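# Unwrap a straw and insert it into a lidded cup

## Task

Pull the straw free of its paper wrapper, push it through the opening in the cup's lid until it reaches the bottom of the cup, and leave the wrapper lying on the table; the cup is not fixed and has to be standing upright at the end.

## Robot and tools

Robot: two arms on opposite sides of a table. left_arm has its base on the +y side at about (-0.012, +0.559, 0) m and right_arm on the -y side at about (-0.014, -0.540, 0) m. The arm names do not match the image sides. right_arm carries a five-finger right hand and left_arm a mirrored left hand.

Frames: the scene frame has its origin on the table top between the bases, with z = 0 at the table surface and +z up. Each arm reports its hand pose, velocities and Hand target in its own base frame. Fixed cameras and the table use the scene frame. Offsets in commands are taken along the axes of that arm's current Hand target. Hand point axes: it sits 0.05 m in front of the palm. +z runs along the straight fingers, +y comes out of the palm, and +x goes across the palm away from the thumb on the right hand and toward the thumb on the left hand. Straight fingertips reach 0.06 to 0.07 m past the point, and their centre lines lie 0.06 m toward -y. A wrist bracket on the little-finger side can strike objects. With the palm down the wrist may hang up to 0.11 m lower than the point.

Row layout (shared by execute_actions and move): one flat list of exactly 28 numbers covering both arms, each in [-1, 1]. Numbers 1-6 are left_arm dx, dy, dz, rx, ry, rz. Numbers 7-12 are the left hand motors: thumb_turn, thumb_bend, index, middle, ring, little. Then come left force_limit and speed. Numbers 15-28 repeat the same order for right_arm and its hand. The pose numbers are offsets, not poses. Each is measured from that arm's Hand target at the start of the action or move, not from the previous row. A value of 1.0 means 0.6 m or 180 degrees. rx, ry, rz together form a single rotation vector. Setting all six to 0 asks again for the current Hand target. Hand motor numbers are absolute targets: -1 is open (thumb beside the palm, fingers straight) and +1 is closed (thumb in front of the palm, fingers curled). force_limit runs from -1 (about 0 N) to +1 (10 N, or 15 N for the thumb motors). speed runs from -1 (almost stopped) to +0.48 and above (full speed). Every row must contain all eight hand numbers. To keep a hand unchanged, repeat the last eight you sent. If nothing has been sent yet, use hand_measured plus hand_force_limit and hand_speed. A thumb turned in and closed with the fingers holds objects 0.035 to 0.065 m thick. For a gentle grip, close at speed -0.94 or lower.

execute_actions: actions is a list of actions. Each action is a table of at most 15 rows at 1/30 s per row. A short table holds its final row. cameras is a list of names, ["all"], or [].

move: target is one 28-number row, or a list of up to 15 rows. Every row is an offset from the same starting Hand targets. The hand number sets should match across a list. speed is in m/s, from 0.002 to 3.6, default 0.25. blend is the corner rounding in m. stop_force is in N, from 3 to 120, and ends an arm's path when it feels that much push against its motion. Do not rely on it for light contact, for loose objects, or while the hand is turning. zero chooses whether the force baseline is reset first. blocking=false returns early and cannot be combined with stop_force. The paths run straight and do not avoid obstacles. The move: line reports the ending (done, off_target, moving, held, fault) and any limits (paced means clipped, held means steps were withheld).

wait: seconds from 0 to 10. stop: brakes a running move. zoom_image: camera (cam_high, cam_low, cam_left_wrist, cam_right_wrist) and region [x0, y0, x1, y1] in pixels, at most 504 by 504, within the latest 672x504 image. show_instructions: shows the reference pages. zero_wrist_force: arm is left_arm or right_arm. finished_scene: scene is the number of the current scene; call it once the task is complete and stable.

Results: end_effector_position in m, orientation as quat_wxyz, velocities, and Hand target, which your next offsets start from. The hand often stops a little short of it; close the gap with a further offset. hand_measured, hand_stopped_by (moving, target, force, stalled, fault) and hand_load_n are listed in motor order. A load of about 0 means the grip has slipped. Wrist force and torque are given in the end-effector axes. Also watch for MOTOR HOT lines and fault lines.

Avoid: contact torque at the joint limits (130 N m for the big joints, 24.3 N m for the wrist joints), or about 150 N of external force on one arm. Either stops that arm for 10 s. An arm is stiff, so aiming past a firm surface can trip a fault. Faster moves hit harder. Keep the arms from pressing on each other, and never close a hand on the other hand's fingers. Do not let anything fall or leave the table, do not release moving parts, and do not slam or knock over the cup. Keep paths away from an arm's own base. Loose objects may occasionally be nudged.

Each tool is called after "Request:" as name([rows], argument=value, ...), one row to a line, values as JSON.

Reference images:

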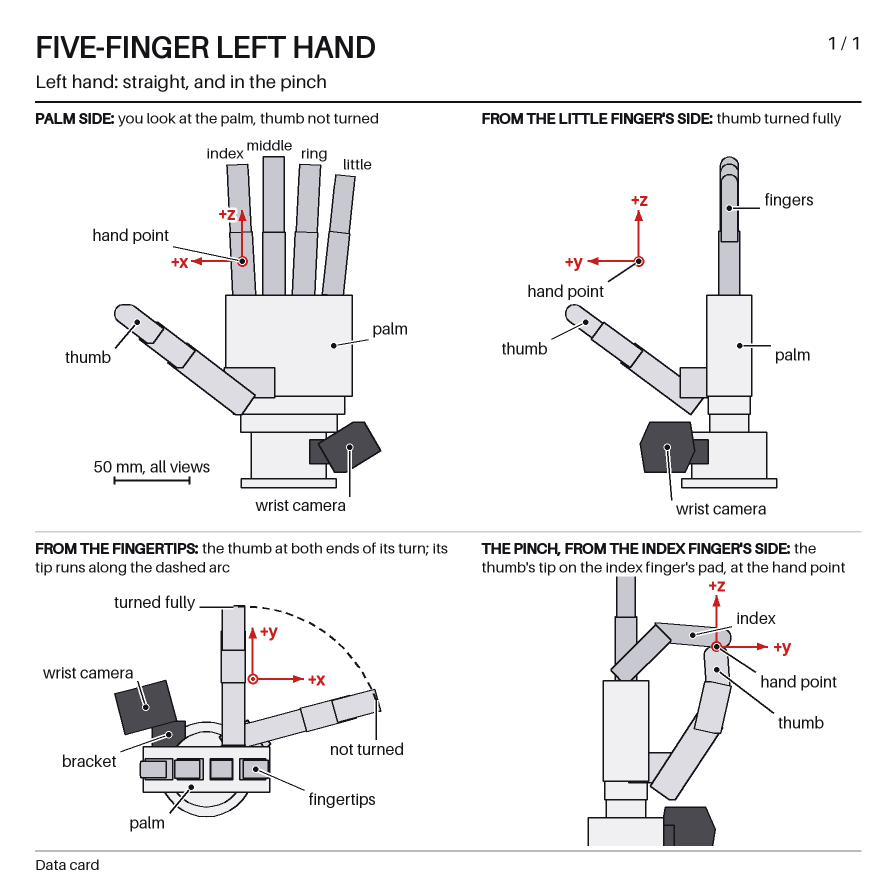

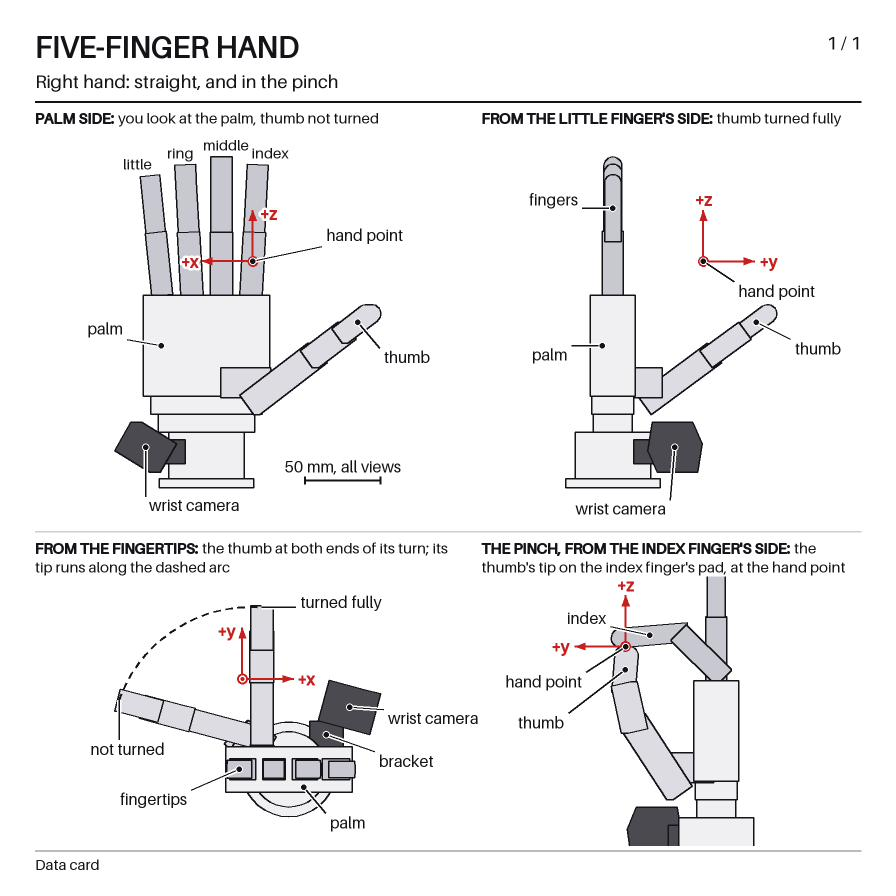

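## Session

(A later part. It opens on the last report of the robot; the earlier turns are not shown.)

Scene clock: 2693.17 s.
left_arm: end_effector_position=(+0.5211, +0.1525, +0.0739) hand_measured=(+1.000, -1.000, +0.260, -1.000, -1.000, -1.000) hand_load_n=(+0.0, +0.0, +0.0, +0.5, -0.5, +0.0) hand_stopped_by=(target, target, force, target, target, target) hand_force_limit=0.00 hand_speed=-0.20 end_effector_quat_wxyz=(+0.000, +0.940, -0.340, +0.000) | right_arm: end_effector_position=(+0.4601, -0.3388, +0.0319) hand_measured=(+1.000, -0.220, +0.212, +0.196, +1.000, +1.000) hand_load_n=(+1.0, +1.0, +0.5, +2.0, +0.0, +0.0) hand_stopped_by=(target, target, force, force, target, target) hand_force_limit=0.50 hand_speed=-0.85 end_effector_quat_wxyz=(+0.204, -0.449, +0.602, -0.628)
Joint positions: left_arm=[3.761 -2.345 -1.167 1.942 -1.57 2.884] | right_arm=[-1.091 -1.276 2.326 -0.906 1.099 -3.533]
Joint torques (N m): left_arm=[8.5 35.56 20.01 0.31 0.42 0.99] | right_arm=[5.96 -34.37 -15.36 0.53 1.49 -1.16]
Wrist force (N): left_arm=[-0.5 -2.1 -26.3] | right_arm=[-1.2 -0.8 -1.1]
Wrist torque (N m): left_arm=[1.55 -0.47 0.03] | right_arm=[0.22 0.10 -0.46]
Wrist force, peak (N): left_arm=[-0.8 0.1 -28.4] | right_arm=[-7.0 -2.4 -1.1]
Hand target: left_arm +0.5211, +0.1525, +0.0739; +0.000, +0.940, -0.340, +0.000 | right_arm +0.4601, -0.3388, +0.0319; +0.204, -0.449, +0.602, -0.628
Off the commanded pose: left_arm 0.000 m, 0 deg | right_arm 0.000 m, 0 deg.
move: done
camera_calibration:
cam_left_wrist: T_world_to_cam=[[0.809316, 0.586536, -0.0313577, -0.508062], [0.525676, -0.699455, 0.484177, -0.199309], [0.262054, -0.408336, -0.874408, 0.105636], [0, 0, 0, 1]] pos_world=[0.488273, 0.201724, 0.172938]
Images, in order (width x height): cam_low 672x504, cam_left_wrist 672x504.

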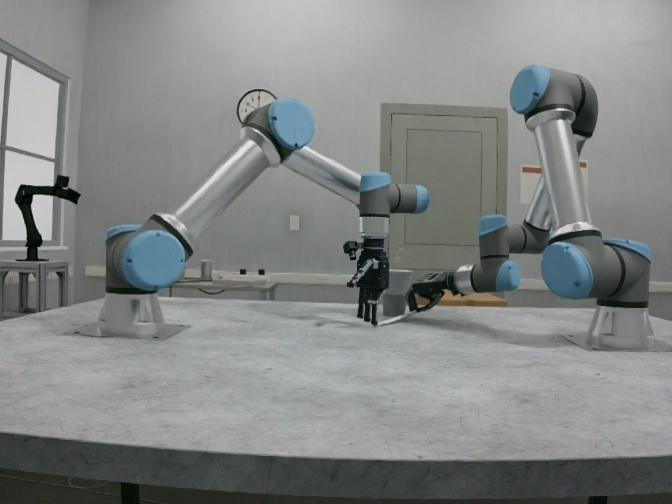

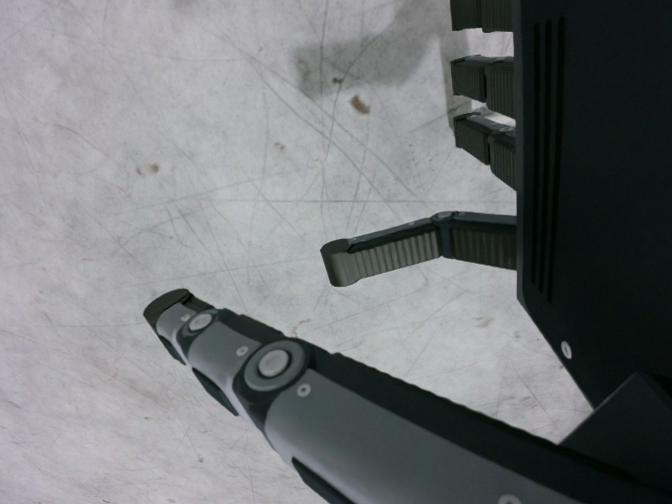

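Request:
execute_actions([
  [[0,0,0,0,0,0,1,-1,1,-1,-1,-1,0,-0.2,0,0,0,0,0,0,1,-0.22,0.66,0.66,1,1,0.4,-0.85]],
  [[0,0,0,0,0,0,1,-1,1,-1,-1,-1,0,-0.2,0,0,0,0,0,0,1,-0.22,0.66,0.66,1,1,0.4,-0.85]],
], cameras=["cam_right_wrist"])

Request:
zoom_image(camera="cam_right_wrist", region=[300, 80, 560, 300])

Scene clock: 2707.57 s.
left_arm: end_effector_position=(+0.5211, +0.1525, +0.0739) hand_measured=(+1.000, -1.000, +0.260, -1.000, -1.000, -1.000) hand_load_n=(+0.0, -0.5, +0.0, +0.5, +0.0, +0.0) hand_stopped_by=(target, target, force, target, target, target) hand_force_limit=0.00 hand_speed=-0.20 end_effector_quat_wxyz=(+0.000, +0.940, -0.340, +0.000) | right_arm: end_effector_position=(+0.4601, -0.3388, +0.0319) hand_measured=(+1.000, -0.222, +0.250, +0.222, +1.000, +1.000) hand_load_n=(+1.5, +5.0, +8.0, +9.0, +0.0, +0.0) hand_stopped_by=(target, target, force, force, target, target) hand_force_limit=0.40 hand_speed=-0.85 end_effector_quat_wxyz=(+0.204, -0.449, +0.602, -0.628)
Joint positions: left_arm=[3.761 -2.345 -1.167 1.942 -1.57 2.884] | right_arm=[-1.091 -1.276 2.326 -0.906 1.1 -3.533]
Joint torques (N m): left_arm=[7.06 34.28 15.03 0.19 0.56 0.85] | right_arm=[5.18 -25.56 -5.7 -3.66 1.58 1.14]
Wrist force (N): left_arm=[-0.7 -1.7 -26.2] | right_arm=[-1.2 -0.7 -0.6]
Wrist torque (N m): left_arm=[1.61 -0.46 0.00] | right_arm=[0.22 0.13 -0.45]
Wrist force, peak (N): left_arm=[-0.7 -1.9 -26.5] | right_arm=[-1.3 -0.9 -0.9]
Hand target: left_arm +0.5211, +0.1525, +0.0739; +0.000, +0.940, -0.340, +0.000 | right_arm +0.4601, -0.3388, +0.0319; +0.204, -0.449, +0.602, -0.628
Off the commanded pose: left_arm 0.000 m, 0 deg | right_arm 0.000 m, 0 deg.
Step readings (end_effector_position of left_arm | right_arm):
0: (+0.5211, +0.1525, +0.0739) | (+0.4601, -0.3388, +0.0319)
1: (+0.5211, +0.1525, +0.0739) | (+0.4601, -0.3388, +0.0319)
2: (+0.5211, +0.1525, +0.0739) | (+0.4601, -0.3388, +0.0319)
4: (+0.5211, +0.1525, +0.0739) | (+0.4601, -0.3388, +0.0319)
8: (+0.5211, +0.1525, +0.0739) | (+0.4601, -0.3388, +0.0319)
15: (+0.5211, +0.1525, +0.0739) | (+0.4601, -0.3388, +0.0319)
16: (+0.5211, +0.1525, +0.0739) | (+0.4601, -0.3388, +0.0319)
17: (+0.5211, +0.1525, +0.0739) | (+0.4601, -0.3388, +0.0319)
19: (+0.5211, +0.1525, +0.0739) | (+0.4601, -0.3388, +0.0319)
23: (+0.5211, +0.1525, +0.0739) | (+0.4601, -0.3388, +0.0319)
30: (+0.5211, +0.1525, +0.0739) | (+0.4601, -0.3388, +0.0319)
camera_calibration:
cam_right_wrist: T_world_to_cam=[[-0.393311, -0.436405, -0.809233, 0.0665483], [-0.0453335, 0.888304, -0.457013, 0.339014], [0.918287, -0.143063, -0.369163, -0.34717], [0, 0, 0, 1]] pos_world=[0.360344, -0.321772, 0.0806244]
Images, in order (width x height): cam_right_wrist 672x504.

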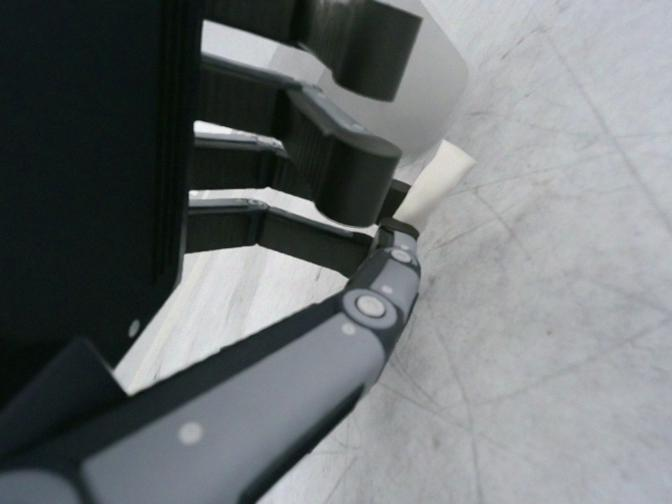

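Scaled by 1.938.

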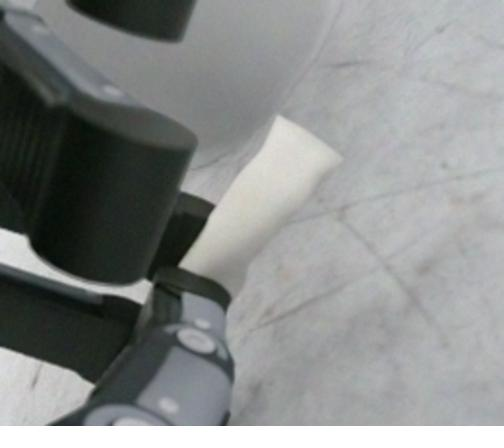

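Request:
execute_actions(actions=[], cameras=["all"])

Scene clock: 2737.90 s.
left_arm: end_effector_position=(+0.5211, +0.1525, +0.0739) hand_measured=(+1.000, -1.000, +0.260, -1.000, -1.000, -1.000) hand_load_n=(+0.0, +0.0, +0.0, +0.5, +0.0, +0.0) hand_stopped_by=(target, target, force, target, target, target) hand_force_limit=0.00 hand_speed=-0.20 end_effector_quat_wxyz=(+0.000, +0.940, -0.340, +0.000) | right_arm: end_effector_position=(+0.4601, -0.3388, +0.0319) hand_measured=(+1.000, -0.222, +0.250, +0.222, +1.000, +1.000) hand_load_n=(+1.0, +5.0, +8.0, +8.5, +0.0, +0.0) hand_stopped_by=(target, target, force, force, target, target) hand_force_limit=0.40 hand_speed=-0.85 end_effector_quat_wxyz=(+0.204, -0.449, +0.602, -0.628)
Joint positions: left_arm=[3.761 -2.345 -1.167 1.942 -1.57 2.884] | right_arm=[-1.091 -1.276 2.326 -0.906 1.1 -3.533]
Joint velocities: within noise
Joint torques (N m): left_arm=[6.84 35.35 13.7 0.1 0.64 0.81] | right_arm=[2.58 -18.69 -6.63 -3.72 1.71 0.87]
Wrist force (N): left_arm=[-0.7 -1.9 -26.4] | right_arm=[-1.2 -0.9 -0.8]
Wrist torque (N m): left_arm=[1.60 -0.46 0.01] | right_arm=[0.20 0.14 -0.46]
Wrist force, peak (N): left_arm=[-0.6 -1.9 -26.4] | right_arm=[-1.4 -0.9 -0.8]
Hand target: left_arm +0.5211, +0.1525, +0.0739; +0.000, +0.940, -0.340, +0.000 | right_arm +0.4601, -0.3388, +0.0319; +0.204, -0.449, +0.602, -0.628
Off the commanded pose: left_arm 0.000 m, 0 deg | right_arm 0.000 m, 0 deg.
camera_calibration:
cam_left_wrist: T_world_to_cam=[[0.809316, 0.586536, -0.0313577, -0.508065], [0.525676, -0.699455, 0.484177, -0.199261], [0.262054, -0.408336, -0.874408, 0.105548], [0, 0, 0, 1]] pos_world=[0.488273, 0.201724, 0.172838]
cam_right_wrist: T_world_to_cam=[[-0.393311, -0.436405, -0.809233, 0.0665483], [-0.0453335, 0.888304, -0.457013, 0.339014], [0.918287, -0.143063, -0.369163, -0.34717], [0, 0, 0, 1]] pos_world=[0.360344, -0.321772, 0.0806244]

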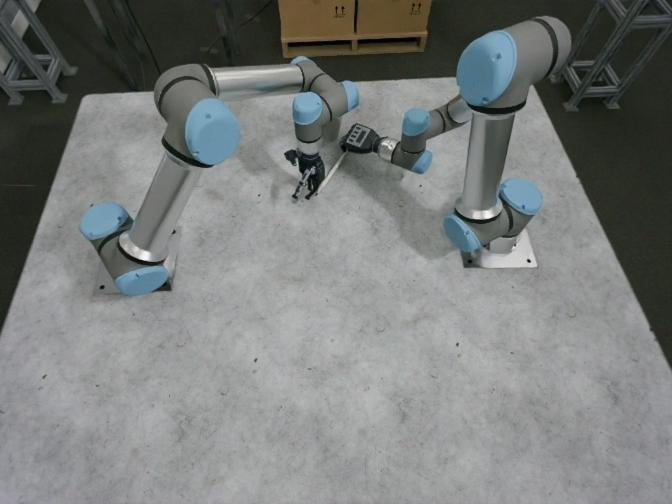

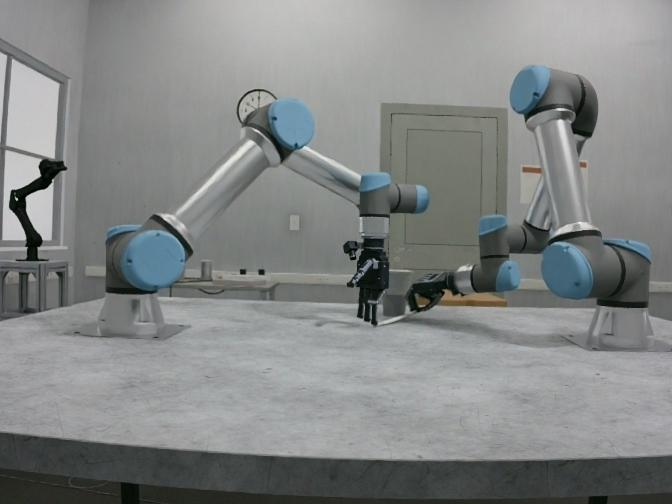

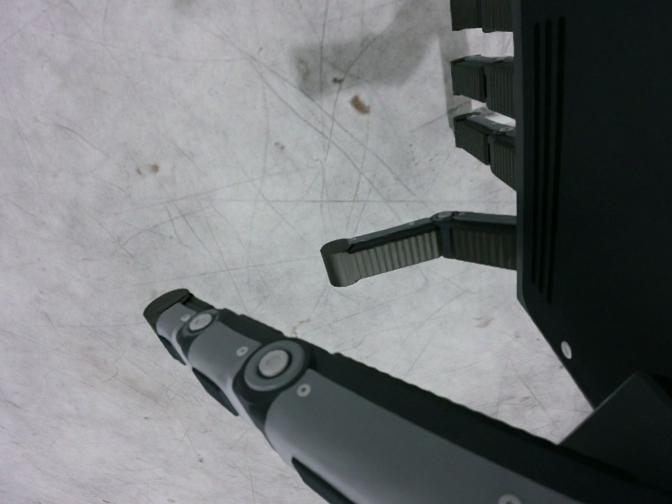

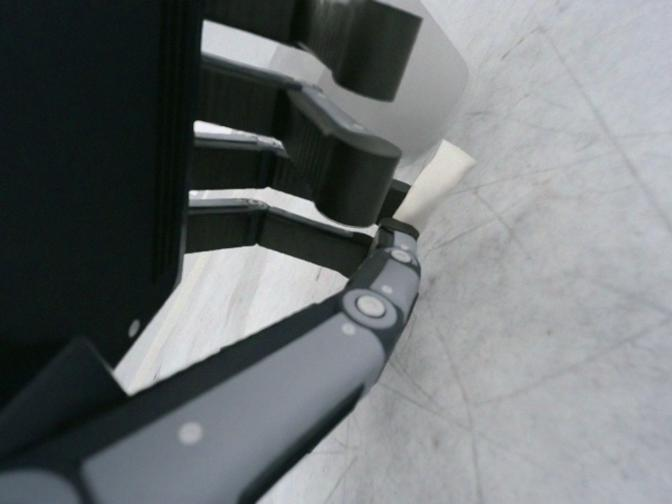

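Request:
move([
  [0,0,-0.1,0,0,0, 1,-1,1,-1,-1,-1,0,-0.2, 0,0,0,0,0,0, 1,-0.22,0.66,0.66,1,1,0.4,-0.85],
  [0,0,-0.1,0,0,0, 1,-1,1,-1,-1,-1,0,-0.2, 0.0159,-0.0470,-0.0064,0,0,0, 1,-0.22,0.66,0.66,1,1,0.4,-0.85],
  [0.0263,0.3322,-0.1,0,0,0, 1,-1,1,-1,-1,-1,0,-0.2, -0.3001,-0.152,-0.0202,0,0,0, 1,-0.22,0.66,0.66,1,1,0.4,-0.85],
  [0.0263,0.3322,-0.1,0,0,0, 1,-1,1,-1,-1,-1,0,-0.2, -0.316,-0.105,-0.0138,0,0,0, 1,-0.22,0.66,0.66,1,1,0.4,-0.85],
], speed=[0.15,0.1,0.2,0.06], cameras=["cam_high","cam_low","cam_left_wrist","cam_right_wrist"])

Scene clock: 2790.60 s.
left_arm: end_effector_position=(+0.4058, -0.0109, +0.1339) hand_measured=(+1.000, -1.000, +0.260, -1.000, -1.000, -1.000) hand_load_n=(+0.0, +0.0, +0.0, +0.0, +0.0, +0.0) hand_stopped_by=(target, target, force, target, target, target) hand_force_limit=0.00 hand_speed=-0.20 end_effector_quat_wxyz=(+0.000, +0.940, -0.340, +0.000) | right_arm: end_effector_position=(+0.5686, -0.1708, +0.0320) hand_measured=(+1.000, -0.220, +0.250, +0.222, +1.000, +1.000) hand_load_n=(+0.0, +0.0, +0.0, +0.0, +0.0, +0.0) hand_stopped_by=(target, target, force, force, target, target) hand_force_limit=0.40 hand_speed=-0.85 end_effector_quat_wxyz=(+0.204, -0.449, +0.602, -0.628)
Joint positions: left_arm=[3.592 -1.935 -1.67 2.035 -1.57 2.715] | right_arm=[-0.479 -1.215 2.222 -0.878 1.706 -3.45]
Joint torques (N m): left_arm=[0 33.37 3.19 -3.6 -2.16 -1.64] | right_arm=[7.05 -38.39 -18.32 1.31 1.8 -1.61]
Wrist force (N): left_arm=[-0.3 -0.4 -1.4] | right_arm=[-0.7 -1.5 -1.1]
Wrist torque (N m): left_arm=[0.07 0.00 -0.08] | right_arm=[0.18 0.15 -0.56]
Wrist force, peak (N): left_arm=[-0.7 -1.9 -26.5] | right_arm=[-1.9 -1.9 -1.2]
Hand target: left_arm +0.4058, -0.0109, +0.1339; +0.000, +0.940, -0.340, +0.000 | right_arm +0.5687, -0.1709, +0.0320; +0.204, -0.449, +0.602, -0.628
Off the commanded pose: left_arm 0.000 m, 0 deg | right_arm 0.000 m, 0 deg.
move: done
camera_calibration:
cam_left_wrist: T_world_to_cam=[[0.809286, 0.586576, -0.0313858, -0.317069], [0.525723, -0.699422, 0.484174, -0.281988], [0.262053, -0.408335, -0.874409, 0.121634], [0, 0, 0, 1]] pos_world=[0.372973, 0.0384238, 0.232938]
cam_right_wrist: T_world_to_cam=[[-0.3935, -0.436301, -0.809197, 0.182676], [-0.0453888, 0.888355, -0.456909, 0.194857], [0.918204, -0.143065, -0.36937, -0.422692], [0, 0, 0, 1]] pos_world=[0.468845, -0.153873, 0.0807232]

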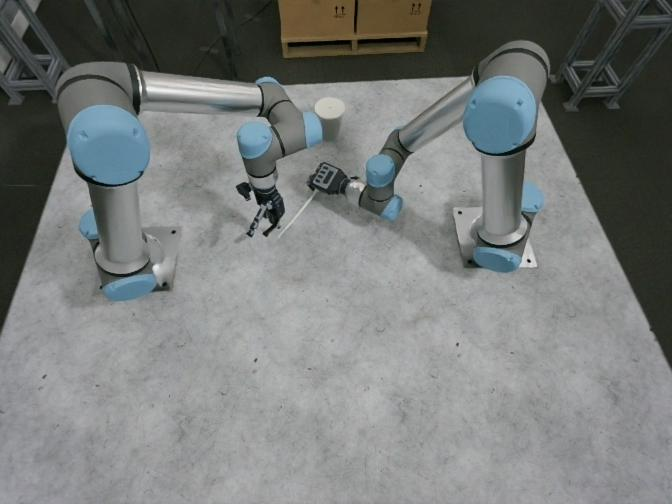

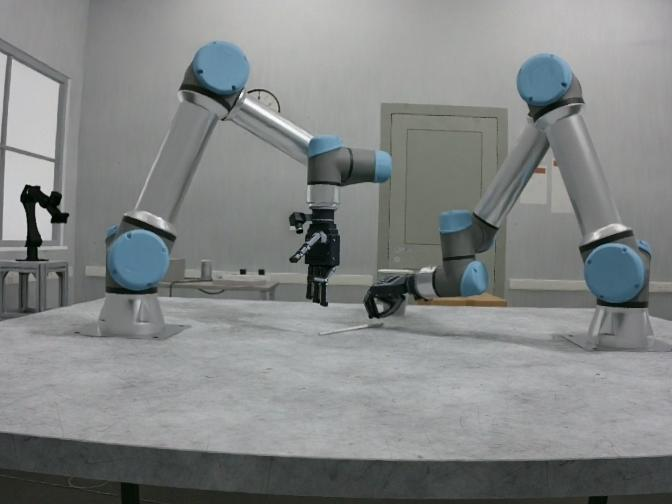

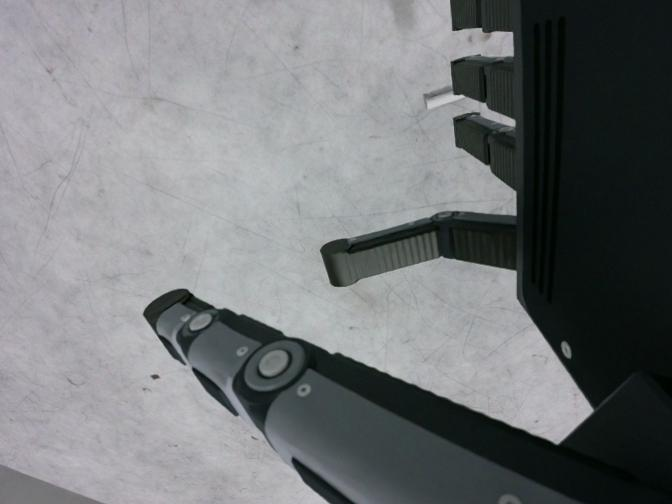

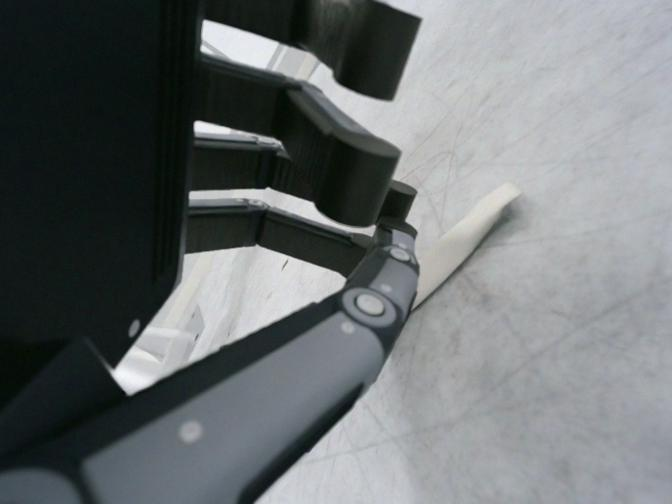

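Request:
zoom_image(camera="cam_low", region=[280, 250, 460, 350])

Request:
zoom_image(camera="cam_high", region=[220, 120, 420, 260])

Request:
zoom_image(camera="cam_right_wrist", region=[320, 120, 560, 340])

Request:
zoom_image(camera="cam_left_wrist", region=[380, 20, 540, 160])

Scaled by 2.800.

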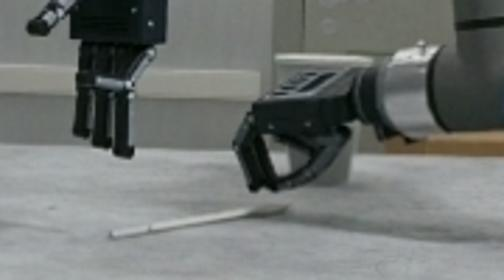

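Scaled by 2.520.

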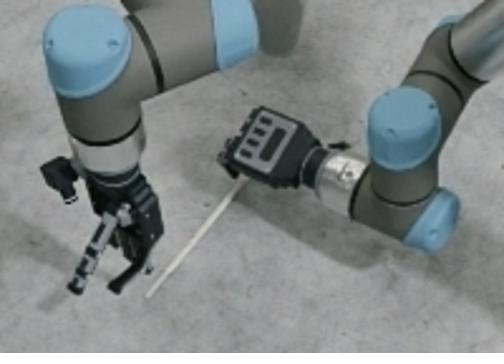

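Scaled by 2.100.

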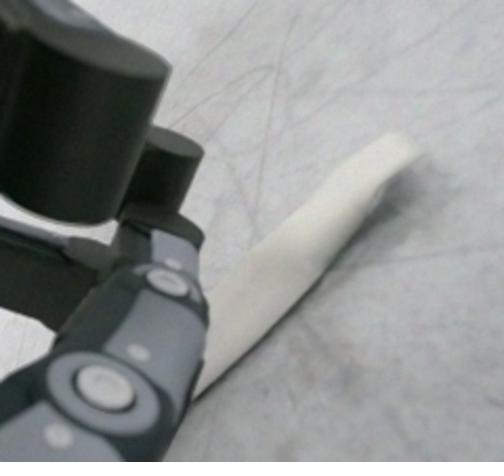

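Scaled by 3.150.

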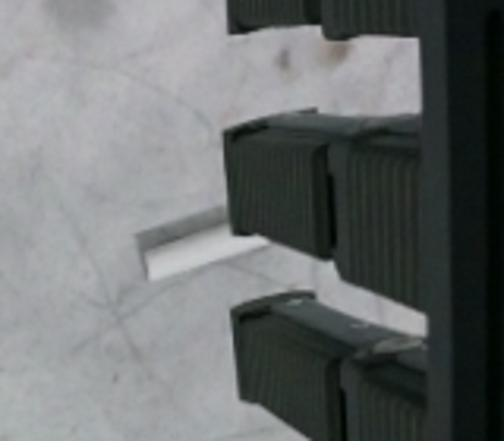

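Request:
move(target=[0,0,0,0,0,0, 1,-1,1,-1,-1,-1,0,-0.2, 0.0007,0.014,0.0008,0,0,0.0333, 1,-0.22,-0.05,-0.05,1,1,0.4,-0.2], speed=0.1, cameras=["cam_right_wrist"])

Scene clock: 2837.67 s.
left_arm: end_effector_position=(+0.4058, -0.0109, +0.1339) hand_measured=(+1.000, -1.000, +0.260, -1.000, -1.000, -1.000) hand_load_n=(+0.0, +0.0, +0.0, +0.0, +0.0, +0.0) hand_stopped_by=(target, target, force, target, target, target) hand_force_limit=0.00 hand_speed=-0.20 end_effector_quat_wxyz=(+0.000, +0.940, -0.340, +0.000) | right_arm: end_effector_position=(+0.5664, -0.1731, +0.0241) hand_measured=(+1.000, -0.220, -0.050, -0.050, +1.000, +1.000) hand_load_n=(+0.5, +0.0, +0.0, +0.0, +0.0, +0.0) hand_stopped_by=(target, target, target, target, target, target) hand_force_limit=0.40 hand_speed=-0.20 end_effector_quat_wxyz=(+0.237, -0.417, +0.625, -0.616)
Joint positions: left_arm=[3.592 -1.935 -1.67 2.035 -1.57 2.715] | right_arm=[-0.508 -1.2 2.242 -0.913 1.677 -3.349]
Joint torques (N m): left_arm=[-2.15 34.42 3.47 -2.05 -2.46 -1.62] | right_arm=[6.4 -37.3 -19.73 1.32 2.01 -1.72]
Wrist force (N): left_arm=[-0.5 -0.5 -1.3] | right_arm=[-0.8 -1.6 -0.9]
Wrist torque (N m): left_arm=[0.05 0.04 -0.09] | right_arm=[0.16 0.14 -0.46]
Wrist force, peak (N): left_arm=[-0.2 -0.3 -1.7] | right_arm=[-1.0 -1.6 -1.2]
Hand target: left_arm +0.4058, -0.0109, +0.1339; +0.000, +0.940, -0.340, +0.000 | right_arm +0.5665, -0.1731, +0.0242; +0.237, -0.417, +0.625, -0.616
Off the commanded pose: left_arm 0.000 m, 0 deg | right_arm 0.000 m, 0 deg.
move: done
camera_calibration:
cam_right_wrist: T_world_to_cam=[[-0.348573, -0.360372, -0.865233, 0.163494], [-0.00812626, 0.924258, -0.381682, 0.176456], [0.937246, -0.126013, -0.3251, -0.432883], [0, 0, 0, 1]] pos_world=[0.464141, -0.158721, 0.0680799]
Images, in order (width x height): cam_right_wrist 672x504.

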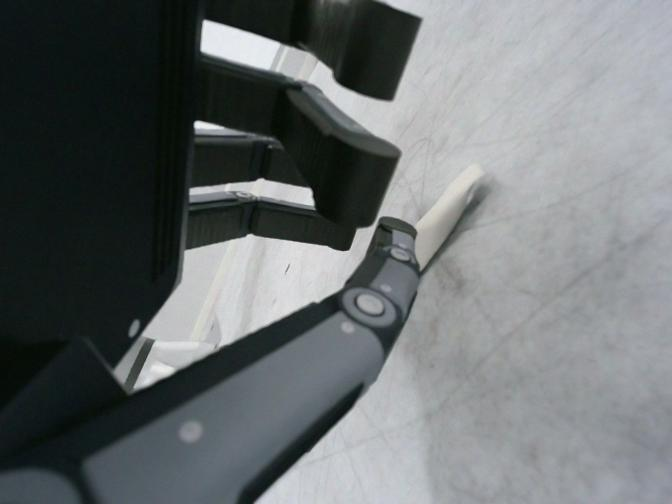

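Request:
move(target=[0,0,0,0,0,0, 1,-1,1,-1,-1,-1,0,-0.2, 0,0.0193,0,0,0,0, 1,-0.22,-0.05,-0.05,1,1,0.4,-0.2], speed=0.04, stop_force=8, cameras=["cam_right_wrist"])

Scene clock: 2849.37 s.
left_arm: end_effector_position=(+0.4058, -0.0109, +0.1339) hand_measured=(+1.000, -1.000, +0.260, -1.000, -1.000, -1.000) hand_load_n=(+0.0, +0.0, +0.0, +0.0, +0.0, +0.0) hand_stopped_by=(target, target, force, target, target, target) hand_force_limit=0.00 hand_speed=-0.20 end_effector_quat_wxyz=(+0.000, +0.940, -0.340, +0.000) | right_arm: end_effector_position=(+0.5638, -0.1743, +0.0130) hand_measured=(+1.000, -0.220, -0.050, -0.050, +1.000, +1.000) hand_load_n=(+0.0, +0.0, +0.0, +0.0, +0.0, +0.0) hand_stopped_by=(target, target, target, target, target, target) hand_force_limit=0.40 hand_speed=-0.20 end_effector_quat_wxyz=(+0.237, -0.417, +0.625, -0.616)
Joint positions: left_arm=[3.592 -1.935 -1.67 2.035 -1.57 2.715] | right_arm=[-0.515 -1.175 2.254 -0.95 1.671 -3.35]
Joint torques (N m): left_arm=[-2.53 34.46 2.42 -2.12 -2.27 -1.48] | right_arm=[5.45 -36.65 -18.17 1.42 1.65 -0.57]
Wrist force (N): left_arm=[-0.6 -0.5 -1.0] | right_arm=[-0.7 -1.6 -1.2]
Wrist torque (N m): left_arm=[0.02 0.05 -0.09] | right_arm=[0.18 0.12 -0.43]
Wrist force, peak (N): left_arm=[-0.4 -0.3 -1.6] | right_arm=[-0.7 -2.5 -1.2]
Hand target: left_arm +0.4058, -0.0109, +0.1339; +0.000, +0.940, -0.340, +0.000 | right_arm +0.5638, -0.1743, +0.0130; +0.237, -0.417, +0.625, -0.616
Off the commanded pose: left_arm 0.000 m, 0 deg | right_arm 0.000 m, 0 deg.
move: done
camera_calibration:
cam_right_wrist: T_world_to_cam=[[-0.348493, -0.36043, -0.865241, 0.152592], [-0.00802072, 0.924223, -0.38177, 0.173296], [0.937277, -0.126104, -0.324976, -0.434209], [0, 0, 0, 1]] pos_world=[0.461541, -0.159921, 0.0570806]
Images, in order (width x height): cam_right_wrist 672x504.

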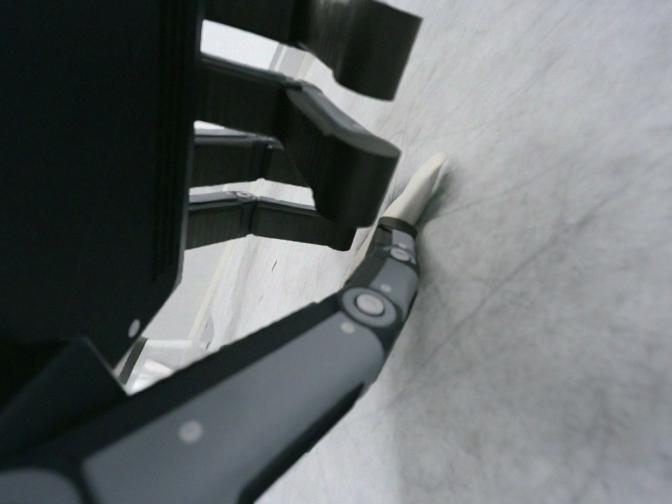

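Request:
move(target=[0,0,0,0,0,0, 1,-1,1,-1,-1,-1,0,-0.2, 0,0,0,0,0,0, 1,-0.22,0.6,0.6,1,1,0.5,-0.85], cameras=["cam_right_wrist"])

Scene clock: 2853.57 s.
left_arm: end_effector_position=(+0.4058, -0.0109, +0.1339) hand_measured=(+1.000, -1.000, +0.260, -1.000, -1.000, -1.000) hand_load_n=(+0.0, +0.0, +0.0, +0.0, +0.0, -0.5) hand_stopped_by=(target, target, force, target, target, target) hand_force_limit=0.00 hand_speed=-0.20 end_effector_quat_wxyz=(+0.000, +0.940, -0.340, +0.000) | right_arm: end_effector_position=(+0.5638, -0.1743, +0.0130) hand_measured=(+1.000, -0.222, +0.252, +0.240, +1.000, +1.000) hand_load_n=(-0.5, +4.5, +6.0, +5.5, +0.0, +0.0) hand_stopped_by=(target, target, force, force, target, target) hand_force_limit=0.50 hand_speed=-0.85 end_effector_quat_wxyz=(+0.237, -0.417, +0.625, -0.616)
Joint positions: left_arm=[3.592 -1.935 -1.67 2.035 -1.57 2.715] | right_arm=[-0.515 -1.175 2.254 -0.95 1.671 -3.35]
Joint torques (N m): left_arm=[-1.04 33.59 4.57 -1.67 -2.18 -1.55] | right_arm=[6.43 -31.94 -13.19 0.77 1.75 0.88]
Wrist force (N): left_arm=[-0.2 -0.4 -1.3] | right_arm=[-0.9 -6.4 -0.3]
Wrist torque (N m): left_arm=[0.07 0.00 -0.08] | right_arm=[0.04 0.14 -0.49]
Wrist force, peak (N): left_arm=[-0.7 -0.5 -1.7] | right_arm=[-0.8 -6.9 -0.1]
Hand target: left_arm +0.4058, -0.0109, +0.1339; +0.000, +0.940, -0.340, +0.000 | right_arm +0.5638, -0.1743, +0.0130; +0.237, -0.417, +0.625, -0.616
Off the commanded pose: left_arm 0.000 m, 0 deg | right_arm 0.000 m, 0 deg.
move: done
camera_calibration:
cam_right_wrist: T_world_to_cam=[[-0.348412, -0.360441, -0.86527, 0.152555], [-0.00798486, 0.924218, -0.381782, 0.17328], [0.937308, -0.126108, -0.324887, -0.434228], [0, 0, 0, 1]] pos_world=[0.461541, -0.159921, 0.0570811]
Images, in order (width x height): cam_right_wrist 672x504.

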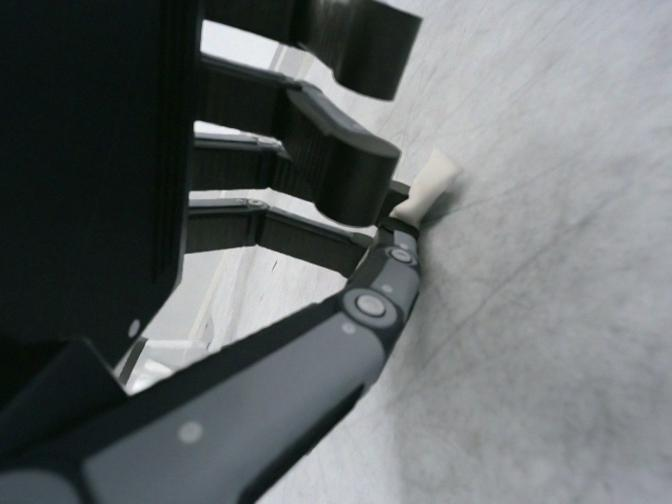

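Request:
move(target=[0,0,0,0,0,0, 1,-1,1,-1,-1,-1,0,-0.2, 0,0,0,0,0,0, 1,-0.22,0.64,0.64,1,1,0.75,-0.85])

Scene clock: 2858.40 s.
left_arm: end_effector_position=(+0.4058, -0.0109, +0.1339) hand_measured=(+1.000, -1.000, +0.260, -1.000, -1.000, -1.000) hand_load_n=(+0.0, +0.0, +0.0, +0.0, +0.0, +0.0) hand_stopped_by=(target, target, force, target, target, target) hand_force_limit=0.00 hand_speed=-0.20 end_effector_quat_wxyz=(+0.000, +0.940, -0.340, +0.000) | right_arm: end_effector_position=(+0.5638, -0.1743, +0.0130) hand_measured=(+1.000, -0.222, +0.264, +0.250, +1.000, +1.000) hand_load_n=(-0.5, +5.0, +8.0, +9.0, +0.0, +0.0) hand_stopped_by=(target, target, force, force, target, target) hand_force_limit=0.75 hand_speed=-0.85 end_effector_quat_wxyz=(+0.237, -0.417, +0.625, -0.616)
Joint positions: left_arm=[3.592 -1.935 -1.67 2.035 -1.57 2.715] | right_arm=[-0.515 -1.175 2.254 -0.95 1.671 -3.35]
Joint torques (N m): left_arm=[-2.41 33.15 4.17 -2.15 -2.36 -1.54] | right_arm=[6.21 -15.54 -3.94 -0.09 1.66 0.66]
Wrist force (N): left_arm=[-0.4 -0.3 -1.4] | right_arm=[-0.6 -7.5 0.1]
Wrist torque (N m): left_arm=[0.07 0.02 -0.09] | right_arm=[-0.01 0.10 -0.50]
Wrist force, peak (N): left_arm=[-0.6 -0.4 -1.6] | right_arm=[-0.6 -7.9 0.2]
Hand target: left_arm +0.4058, -0.0109, +0.1339; +0.000, +0.940, -0.340, +0.000 | right_arm +0.5638, -0.1743, +0.0130; +0.237, -0.417, +0.625, -0.616
Off the commanded pose: left_arm 0.000 m, 0 deg | right_arm 0.000 m, 0 deg.
move: done

Request:
move(target=[0,0,0,0,0,0, 1,-1,1,-1,-1,-1,0,-0.2, 0.0065,-0.0392,-0.0052,0,0,-0.0333, 1,-0.22,0.64,0.64,1,1,0.75,-0.85], speed=0.04, cameras=["cam_right_wrist","cam_low","cam_left_wrist"])

Request:
zoom_image(camera="cam_low", region=[300, 280, 420, 350])

Scene clock: 2870.30 s.
left_arm: end_effector_position=(+0.4058, -0.0109, +0.1339) hand_measured=(+1.000, -1.000, +0.260, -1.000, -1.000, -1.000) hand_load_n=(+0.0, +0.0, +0.0, +0.0, +0.0, +0.0) hand_stopped_by=(target, target, force, target, target, target) hand_force_limit=0.00 hand_speed=-0.20 end_effector_quat_wxyz=(+0.000, +0.940, -0.340, +0.000) | right_arm: end_effector_position=(+0.5646, -0.1732, +0.0372) hand_measured=(+1.000, -0.222, +0.264, +0.250, +1.000, +1.000) hand_load_n=(-0.5, +7.5, +7.5, +7.5, +0.5, +0.0) hand_stopped_by=(target, target, force, force, target, target) hand_force_limit=0.75 hand_speed=-0.85 end_effector_quat_wxyz=(+0.204, -0.449, +0.602, -0.628)
Joint positions: left_arm=[3.592 -1.935 -1.67 2.035 -1.57 2.715] | right_arm=[-0.491 -1.234 2.231 -0.867 1.695 -3.451]
Joint torques (N m): left_arm=[-2.31 33.13 3.13 -1.99 -2.48 -1.62] | right_arm=[-4.29 -16.33 -9.3 -3.81 0.09 2.31]
Wrist force (N): left_arm=[-0.2 -0.2 -1.3] | right_arm=[-0.7 -1.6 -1.1]
Wrist torque (N m): left_arm=[0.09 -0.01 -0.09] | right_arm=[0.17 0.15 -0.47]
Wrist force, peak (N): left_arm=[-0.4 -0.3 -1.7] | right_arm=[-0.7 -7.8 -0.1]
Hand target: left_arm +0.4058, -0.0109, +0.1339; +0.000, +0.940, -0.340, +0.000 | right_arm +0.5646, -0.1732, +0.0370; +0.204, -0.449, +0.602, -0.628
Off the commanded pose: left_arm 0.000 m, 0 deg | right_arm 0.000 m, 0 deg.
move: done
camera_calibration:
cam_left_wrist: T_world_to_cam=[[0.809316, 0.586536, -0.0313577, -0.317085], [0.525676, -0.699455, 0.484177, -0.28197], [0.262054, -0.408336, -0.874408, 0.121634], [0, 0, 0, 1]] pos_world=[0.372973, 0.0384237, 0.232938]
cam_right_wrist: T_world_to_cam=[[-0.393522, -0.436622, -0.809013, 0.184251], [-0.0454504, 0.888181, -0.457241, 0.199124], [0.918191, -0.143165, -0.369363, -0.417438], [0, 0, 0, 1]] pos_world=[0.464845, -0.156172, 0.0859225]
Images, in order (width x height): cam_low 672x504, cam_left_wrist 672x504, cam_right_wrist 672x504.

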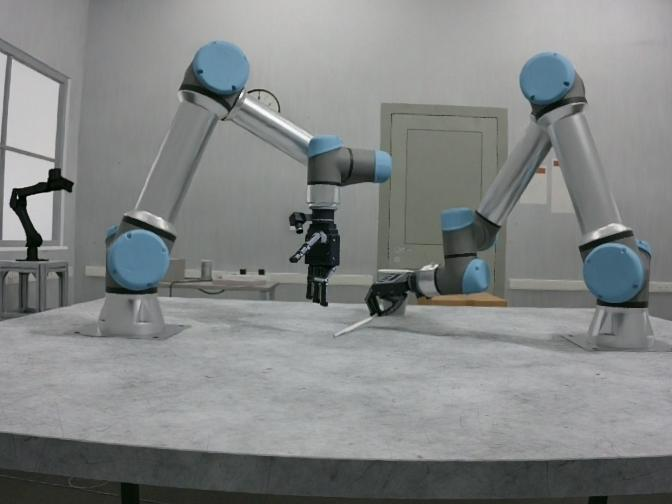

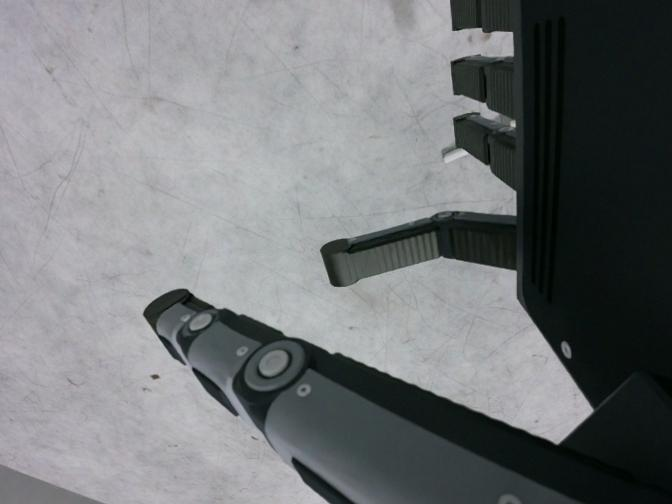

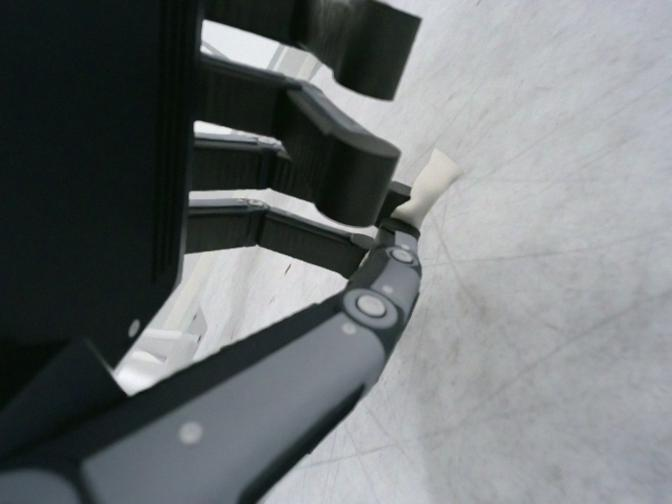

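Scaled by 4.200.

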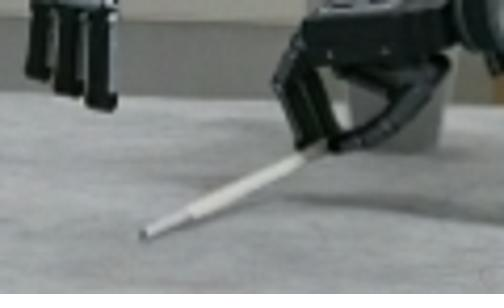

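Request:
move(target=[0.044,-0.017,0.08,0,0,0, 1,-1,1,-1,-1,-1,0,-0.2, 0,0,0,0,0,0, 1,-0.22,0.64,0.64,1,1,0.75,-0.85], speed=0.15, cameras=["cam_left_wrist","cam_low"])

Request:
zoom_image(camera="cam_low", region=[300, 280, 420, 350])

Request:
zoom_image(camera="cam_left_wrist", region=[400, 60, 560, 220])

Scene clock: 2890.40 s.
left_arm: end_effector_position=(+0.4326, -0.0200, +0.0860) hand_measured=(+1.000, -1.000, +0.260, -1.000, -1.000, -1.000) hand_load_n=(+0.0, +0.0, +0.0, +0.0, +0.0, +0.0) hand_stopped_by=(target, target, force, target, target, target) hand_force_limit=0.00 hand_speed=-0.20 end_effector_quat_wxyz=(+0.000, +0.940, -0.340, +0.000) | right_arm: end_effector_position=(+0.5646, -0.1732, +0.0370) hand_measured=(+1.000, -0.222, +0.264, +0.250, +1.000, +1.000) hand_load_n=(-0.5, +7.5, +7.5, +7.5, +0.0, +0.0) hand_stopped_by=(target, target, force, force, target, target) hand_force_limit=0.75 hand_speed=-0.85 end_effector_quat_wxyz=(+0.204, -0.449, +0.602, -0.628)
Joint positions: left_arm=[3.545 -2.046 -1.644 2.119 -1.57 2.668] | right_arm=[-0.491 -1.234 2.231 -0.868 1.695 -3.451]
Joint torques (N m): left_arm=[9.9 29.13 3.08 -3.23 -0.09 1.83] | right_arm=[-6.56 -15.48 -5.25 -3.97 -1.33 2.51]
Wrist force (N): left_arm=[-0.1 -0.2 -1.2] | right_arm=[-0.8 -1.4 -1.1]
Wrist torque (N m): left_arm=[0.07 -0.02 -0.04] | right_arm=[0.20 0.16 -0.50]
Wrist force, peak (N): left_arm=[-1.1 0.0 -2.3] | right_arm=[-0.9 -1.6 -1.2]
Hand target: left_arm +0.4326, -0.0199, +0.0859; +0.000, +0.940, -0.340, +0.000 | right_arm +0.5646, -0.1732, +0.0370; +0.204, -0.449, +0.602, -0.628
Off the commanded pose: left_arm 0.000 m, 0 deg | right_arm 0.000 m, 0 deg.
move: done
camera_calibration:
cam_left_wrist: T_world_to_cam=[[0.80938, 0.586456, -0.0312078, -0.33499], [0.525531, -0.699527, 0.484231, -0.279181], [0.262149, -0.408327, -0.874384, 0.0689678], [0, 0, 0, 1]] pos_world=[0.399773, 0.0293234, 0.185038]
Images, in order (width x height): cam_low 672x504, cam_left_wrist 672x504.

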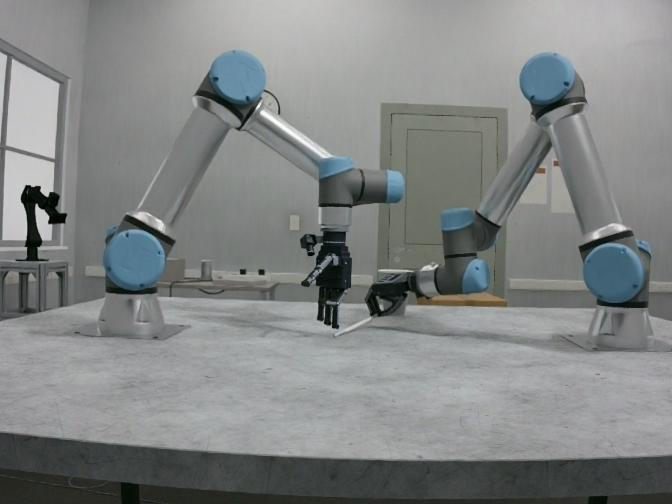

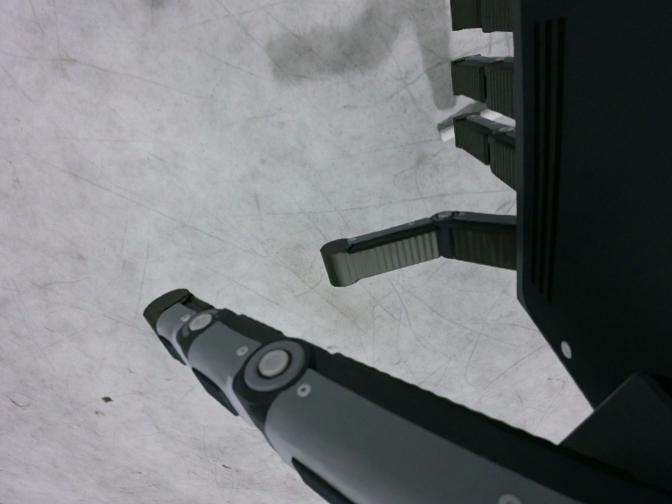

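Scaled by 4.200.

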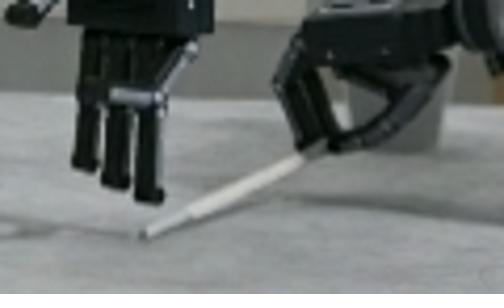

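Scaled by 3.150.

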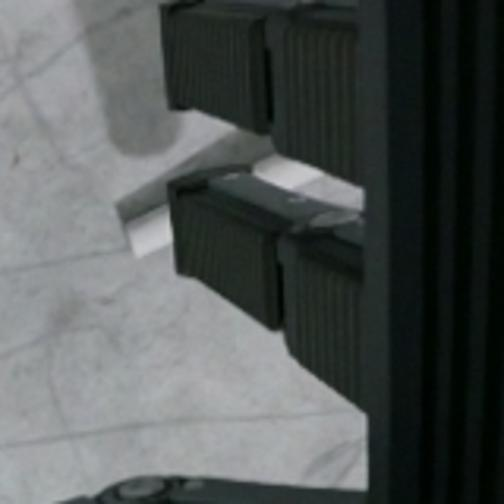

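Request:
move(target=[0,0,0.025,0,0,0, 1,-1,1,-1,-1,-1,0,-0.2, 0,0,0,0,0,0, 1,-0.22,0.64,0.64,1,1,0.75,-0.85], speed=0.025, stop_force=22)

Scene clock: 2900.97 s.
left_arm: end_effector_position=(+0.4326, -0.0199, +0.0746) hand_measured=(+1.000, -1.000, +0.260, -1.000, -1.000, -1.000) hand_load_n=(+0.0, +0.0, +0.0, +0.0, +0.0, +0.0) hand_stopped_by=(target, target, force, target, target, target) hand_force_limit=0.00 hand_speed=-0.20 end_effector_quat_wxyz=(+0.000, +0.940, -0.340, +0.000) | right_arm: end_effector_position=(+0.5646, -0.1732, +0.0370) hand_measured=(+1.000, -0.222, +0.264, +0.250, +1.000, +1.000) hand_load_n=(-0.5, +7.5, +7.0, +7.5, +0.0, +0.0) hand_stopped_by=(target, target, force, force, target, target) hand_force_limit=0.75 hand_speed=-0.85 end_effector_quat_wxyz=(+0.204, -0.449, +0.602, -0.628)
Joint positions: left_arm=[3.545 -2.06 -1.655 2.144 -1.57 2.668] | right_arm=[-0.491 -1.234 2.231 -0.868 1.695 -3.451]
Joint torques (N m): left_arm=[7.77 18.98 19.79 0.18 -0.42 1.44] | right_arm=[-6.31 -20.48 -6.57 -3.51 -1.4 2.2]
Wrist force (N): left_arm=[-0.8 -0.4 -23.0] | right_arm=[-0.8 -0.5 -0.9]
Wrist torque (N m): left_arm=[1.40 -0.41 -0.07] | right_arm=[0.21 0.16 -0.50]
Wrist force, peak (N): left_arm=[-0.9 -2.2 -46.6] | right_arm=[-1.0 -1.5 -1.3]
Hand target: left_arm +0.4326, -0.0199, +0.0746; +0.000, +0.940, -0.340, +0.000 (not the last commanded pose) | right_arm +0.5646, -0.1732, +0.0370; +0.204, -0.449, +0.602, -0.628
Off the commanded pose: left_arm 0.004 m, 0 deg | right_arm 0.000 m, 0 deg.
move: contact (left_arm)

Request:
wait(seconds=0, cameras=["cam_high","cam_right_wrist"])

Request:
zoom_image(camera="cam_high", region=[250, 160, 350, 240])

Request:
zoom_image(camera="cam_right_wrist", region=[100, 120, 500, 420])

Scene clock: 2917.87 s.
left_arm: end_effector_position=(+0.4326, -0.0199, +0.0746) hand_measured=(+1.000, -1.000, +0.260, -1.000, -1.000, -1.000) hand_load_n=(+0.0, +0.0, +0.0, +0.5, +0.0, +0.0) hand_stopped_by=(target, target, force, target, target, target) hand_force_limit=0.00 hand_speed=-0.20 end_effector_quat_wxyz=(+0.000, +0.940, -0.340, +0.000) | right_arm: end_effector_position=(+0.5646, -0.1732, +0.0370) hand_measured=(+1.000, -0.222, +0.264, +0.250, +1.000, +1.000) hand_load_n=(-0.5, +7.5, +7.0, +7.5, +0.0, +0.0) hand_stopped_by=(target, target, force, force, target, target) hand_force_limit=0.75 hand_speed=-0.85 end_effector_quat_wxyz=(+0.204, -0.449, +0.602, -0.628)
Joint positions: left_arm=[3.545 -2.06 -1.655 2.144 -1.57 2.668] | right_arm=[-0.491 -1.234 2.231 -0.868 1.695 -3.451]
Joint torques (N m): left_arm=[7.28 21.42 19.16 0.36 -0.64 1.74] | right_arm=[-5.47 -31.28 -11.42 -3.5 -1.19 1.91]
Wrist force (N): left_arm=[-0.9 -0.6 -23.0] | right_arm=[-0.7 -0.4 -0.9]
Wrist torque (N m): left_arm=[1.38 -0.40 -0.06] | right_arm=[0.22 0.15 -0.49]
Wrist force, peak (N): left_arm=[-0.7 -0.3 -23.2] | right_arm=[-0.9 -0.7 -1.1]
Hand target: left_arm +0.4326, -0.0199, +0.0746; +0.000, +0.940, -0.340, +0.000 (not the last commanded pose) | right_arm +0.5646, -0.1732, +0.0370; +0.204, -0.449, +0.602, -0.628
Off the commanded pose: left_arm 0.004 m, 0 deg | right_arm 0.000 m, 0 deg.
camera_calibration:
cam_right_wrist: T_world_to_cam=[[-0.393315, -0.436332, -0.80927, 0.184061], [-0.0453018, 0.88834, -0.456947, 0.198964], [0.918287, -0.143063, -0.369164, -0.417557], [0, 0, 0, 1]] pos_world=[0.464844, -0.156173, 0.0857246]
Images, in order (width x height): cam_high 672x504, cam_right_wrist 672x504.

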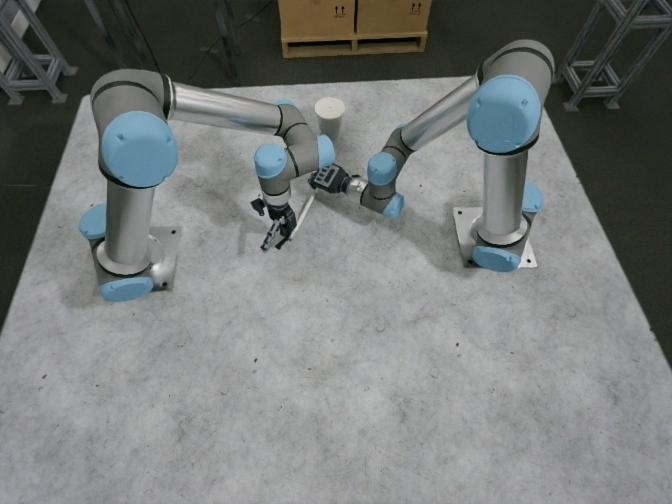

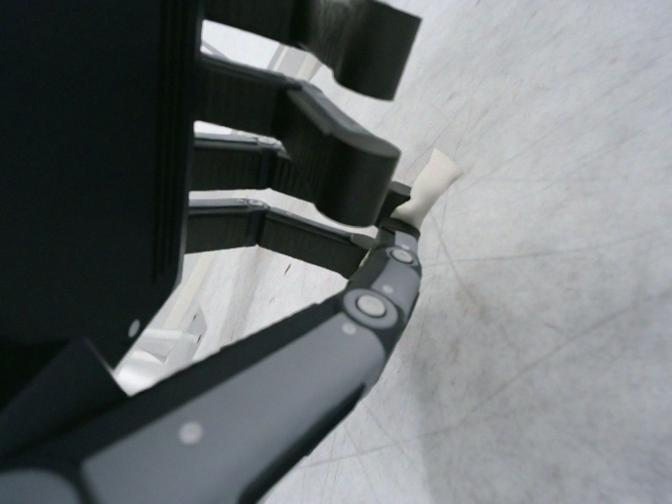

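Scaled by 5.040.

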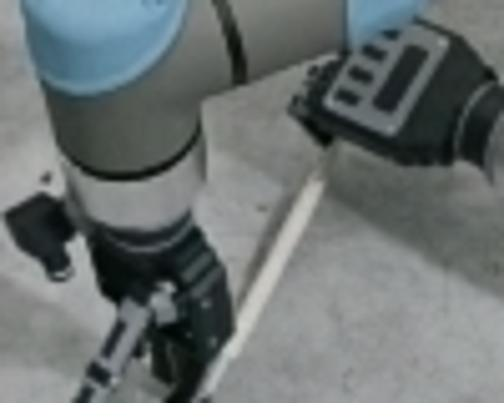

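Scaled by 1.260.

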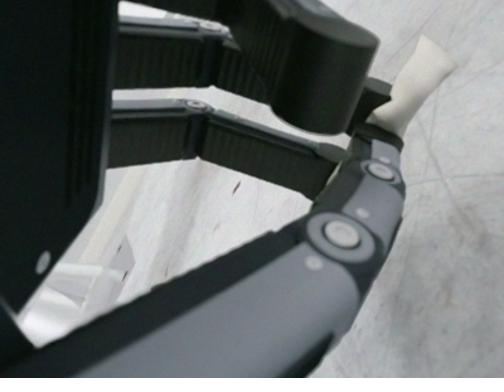

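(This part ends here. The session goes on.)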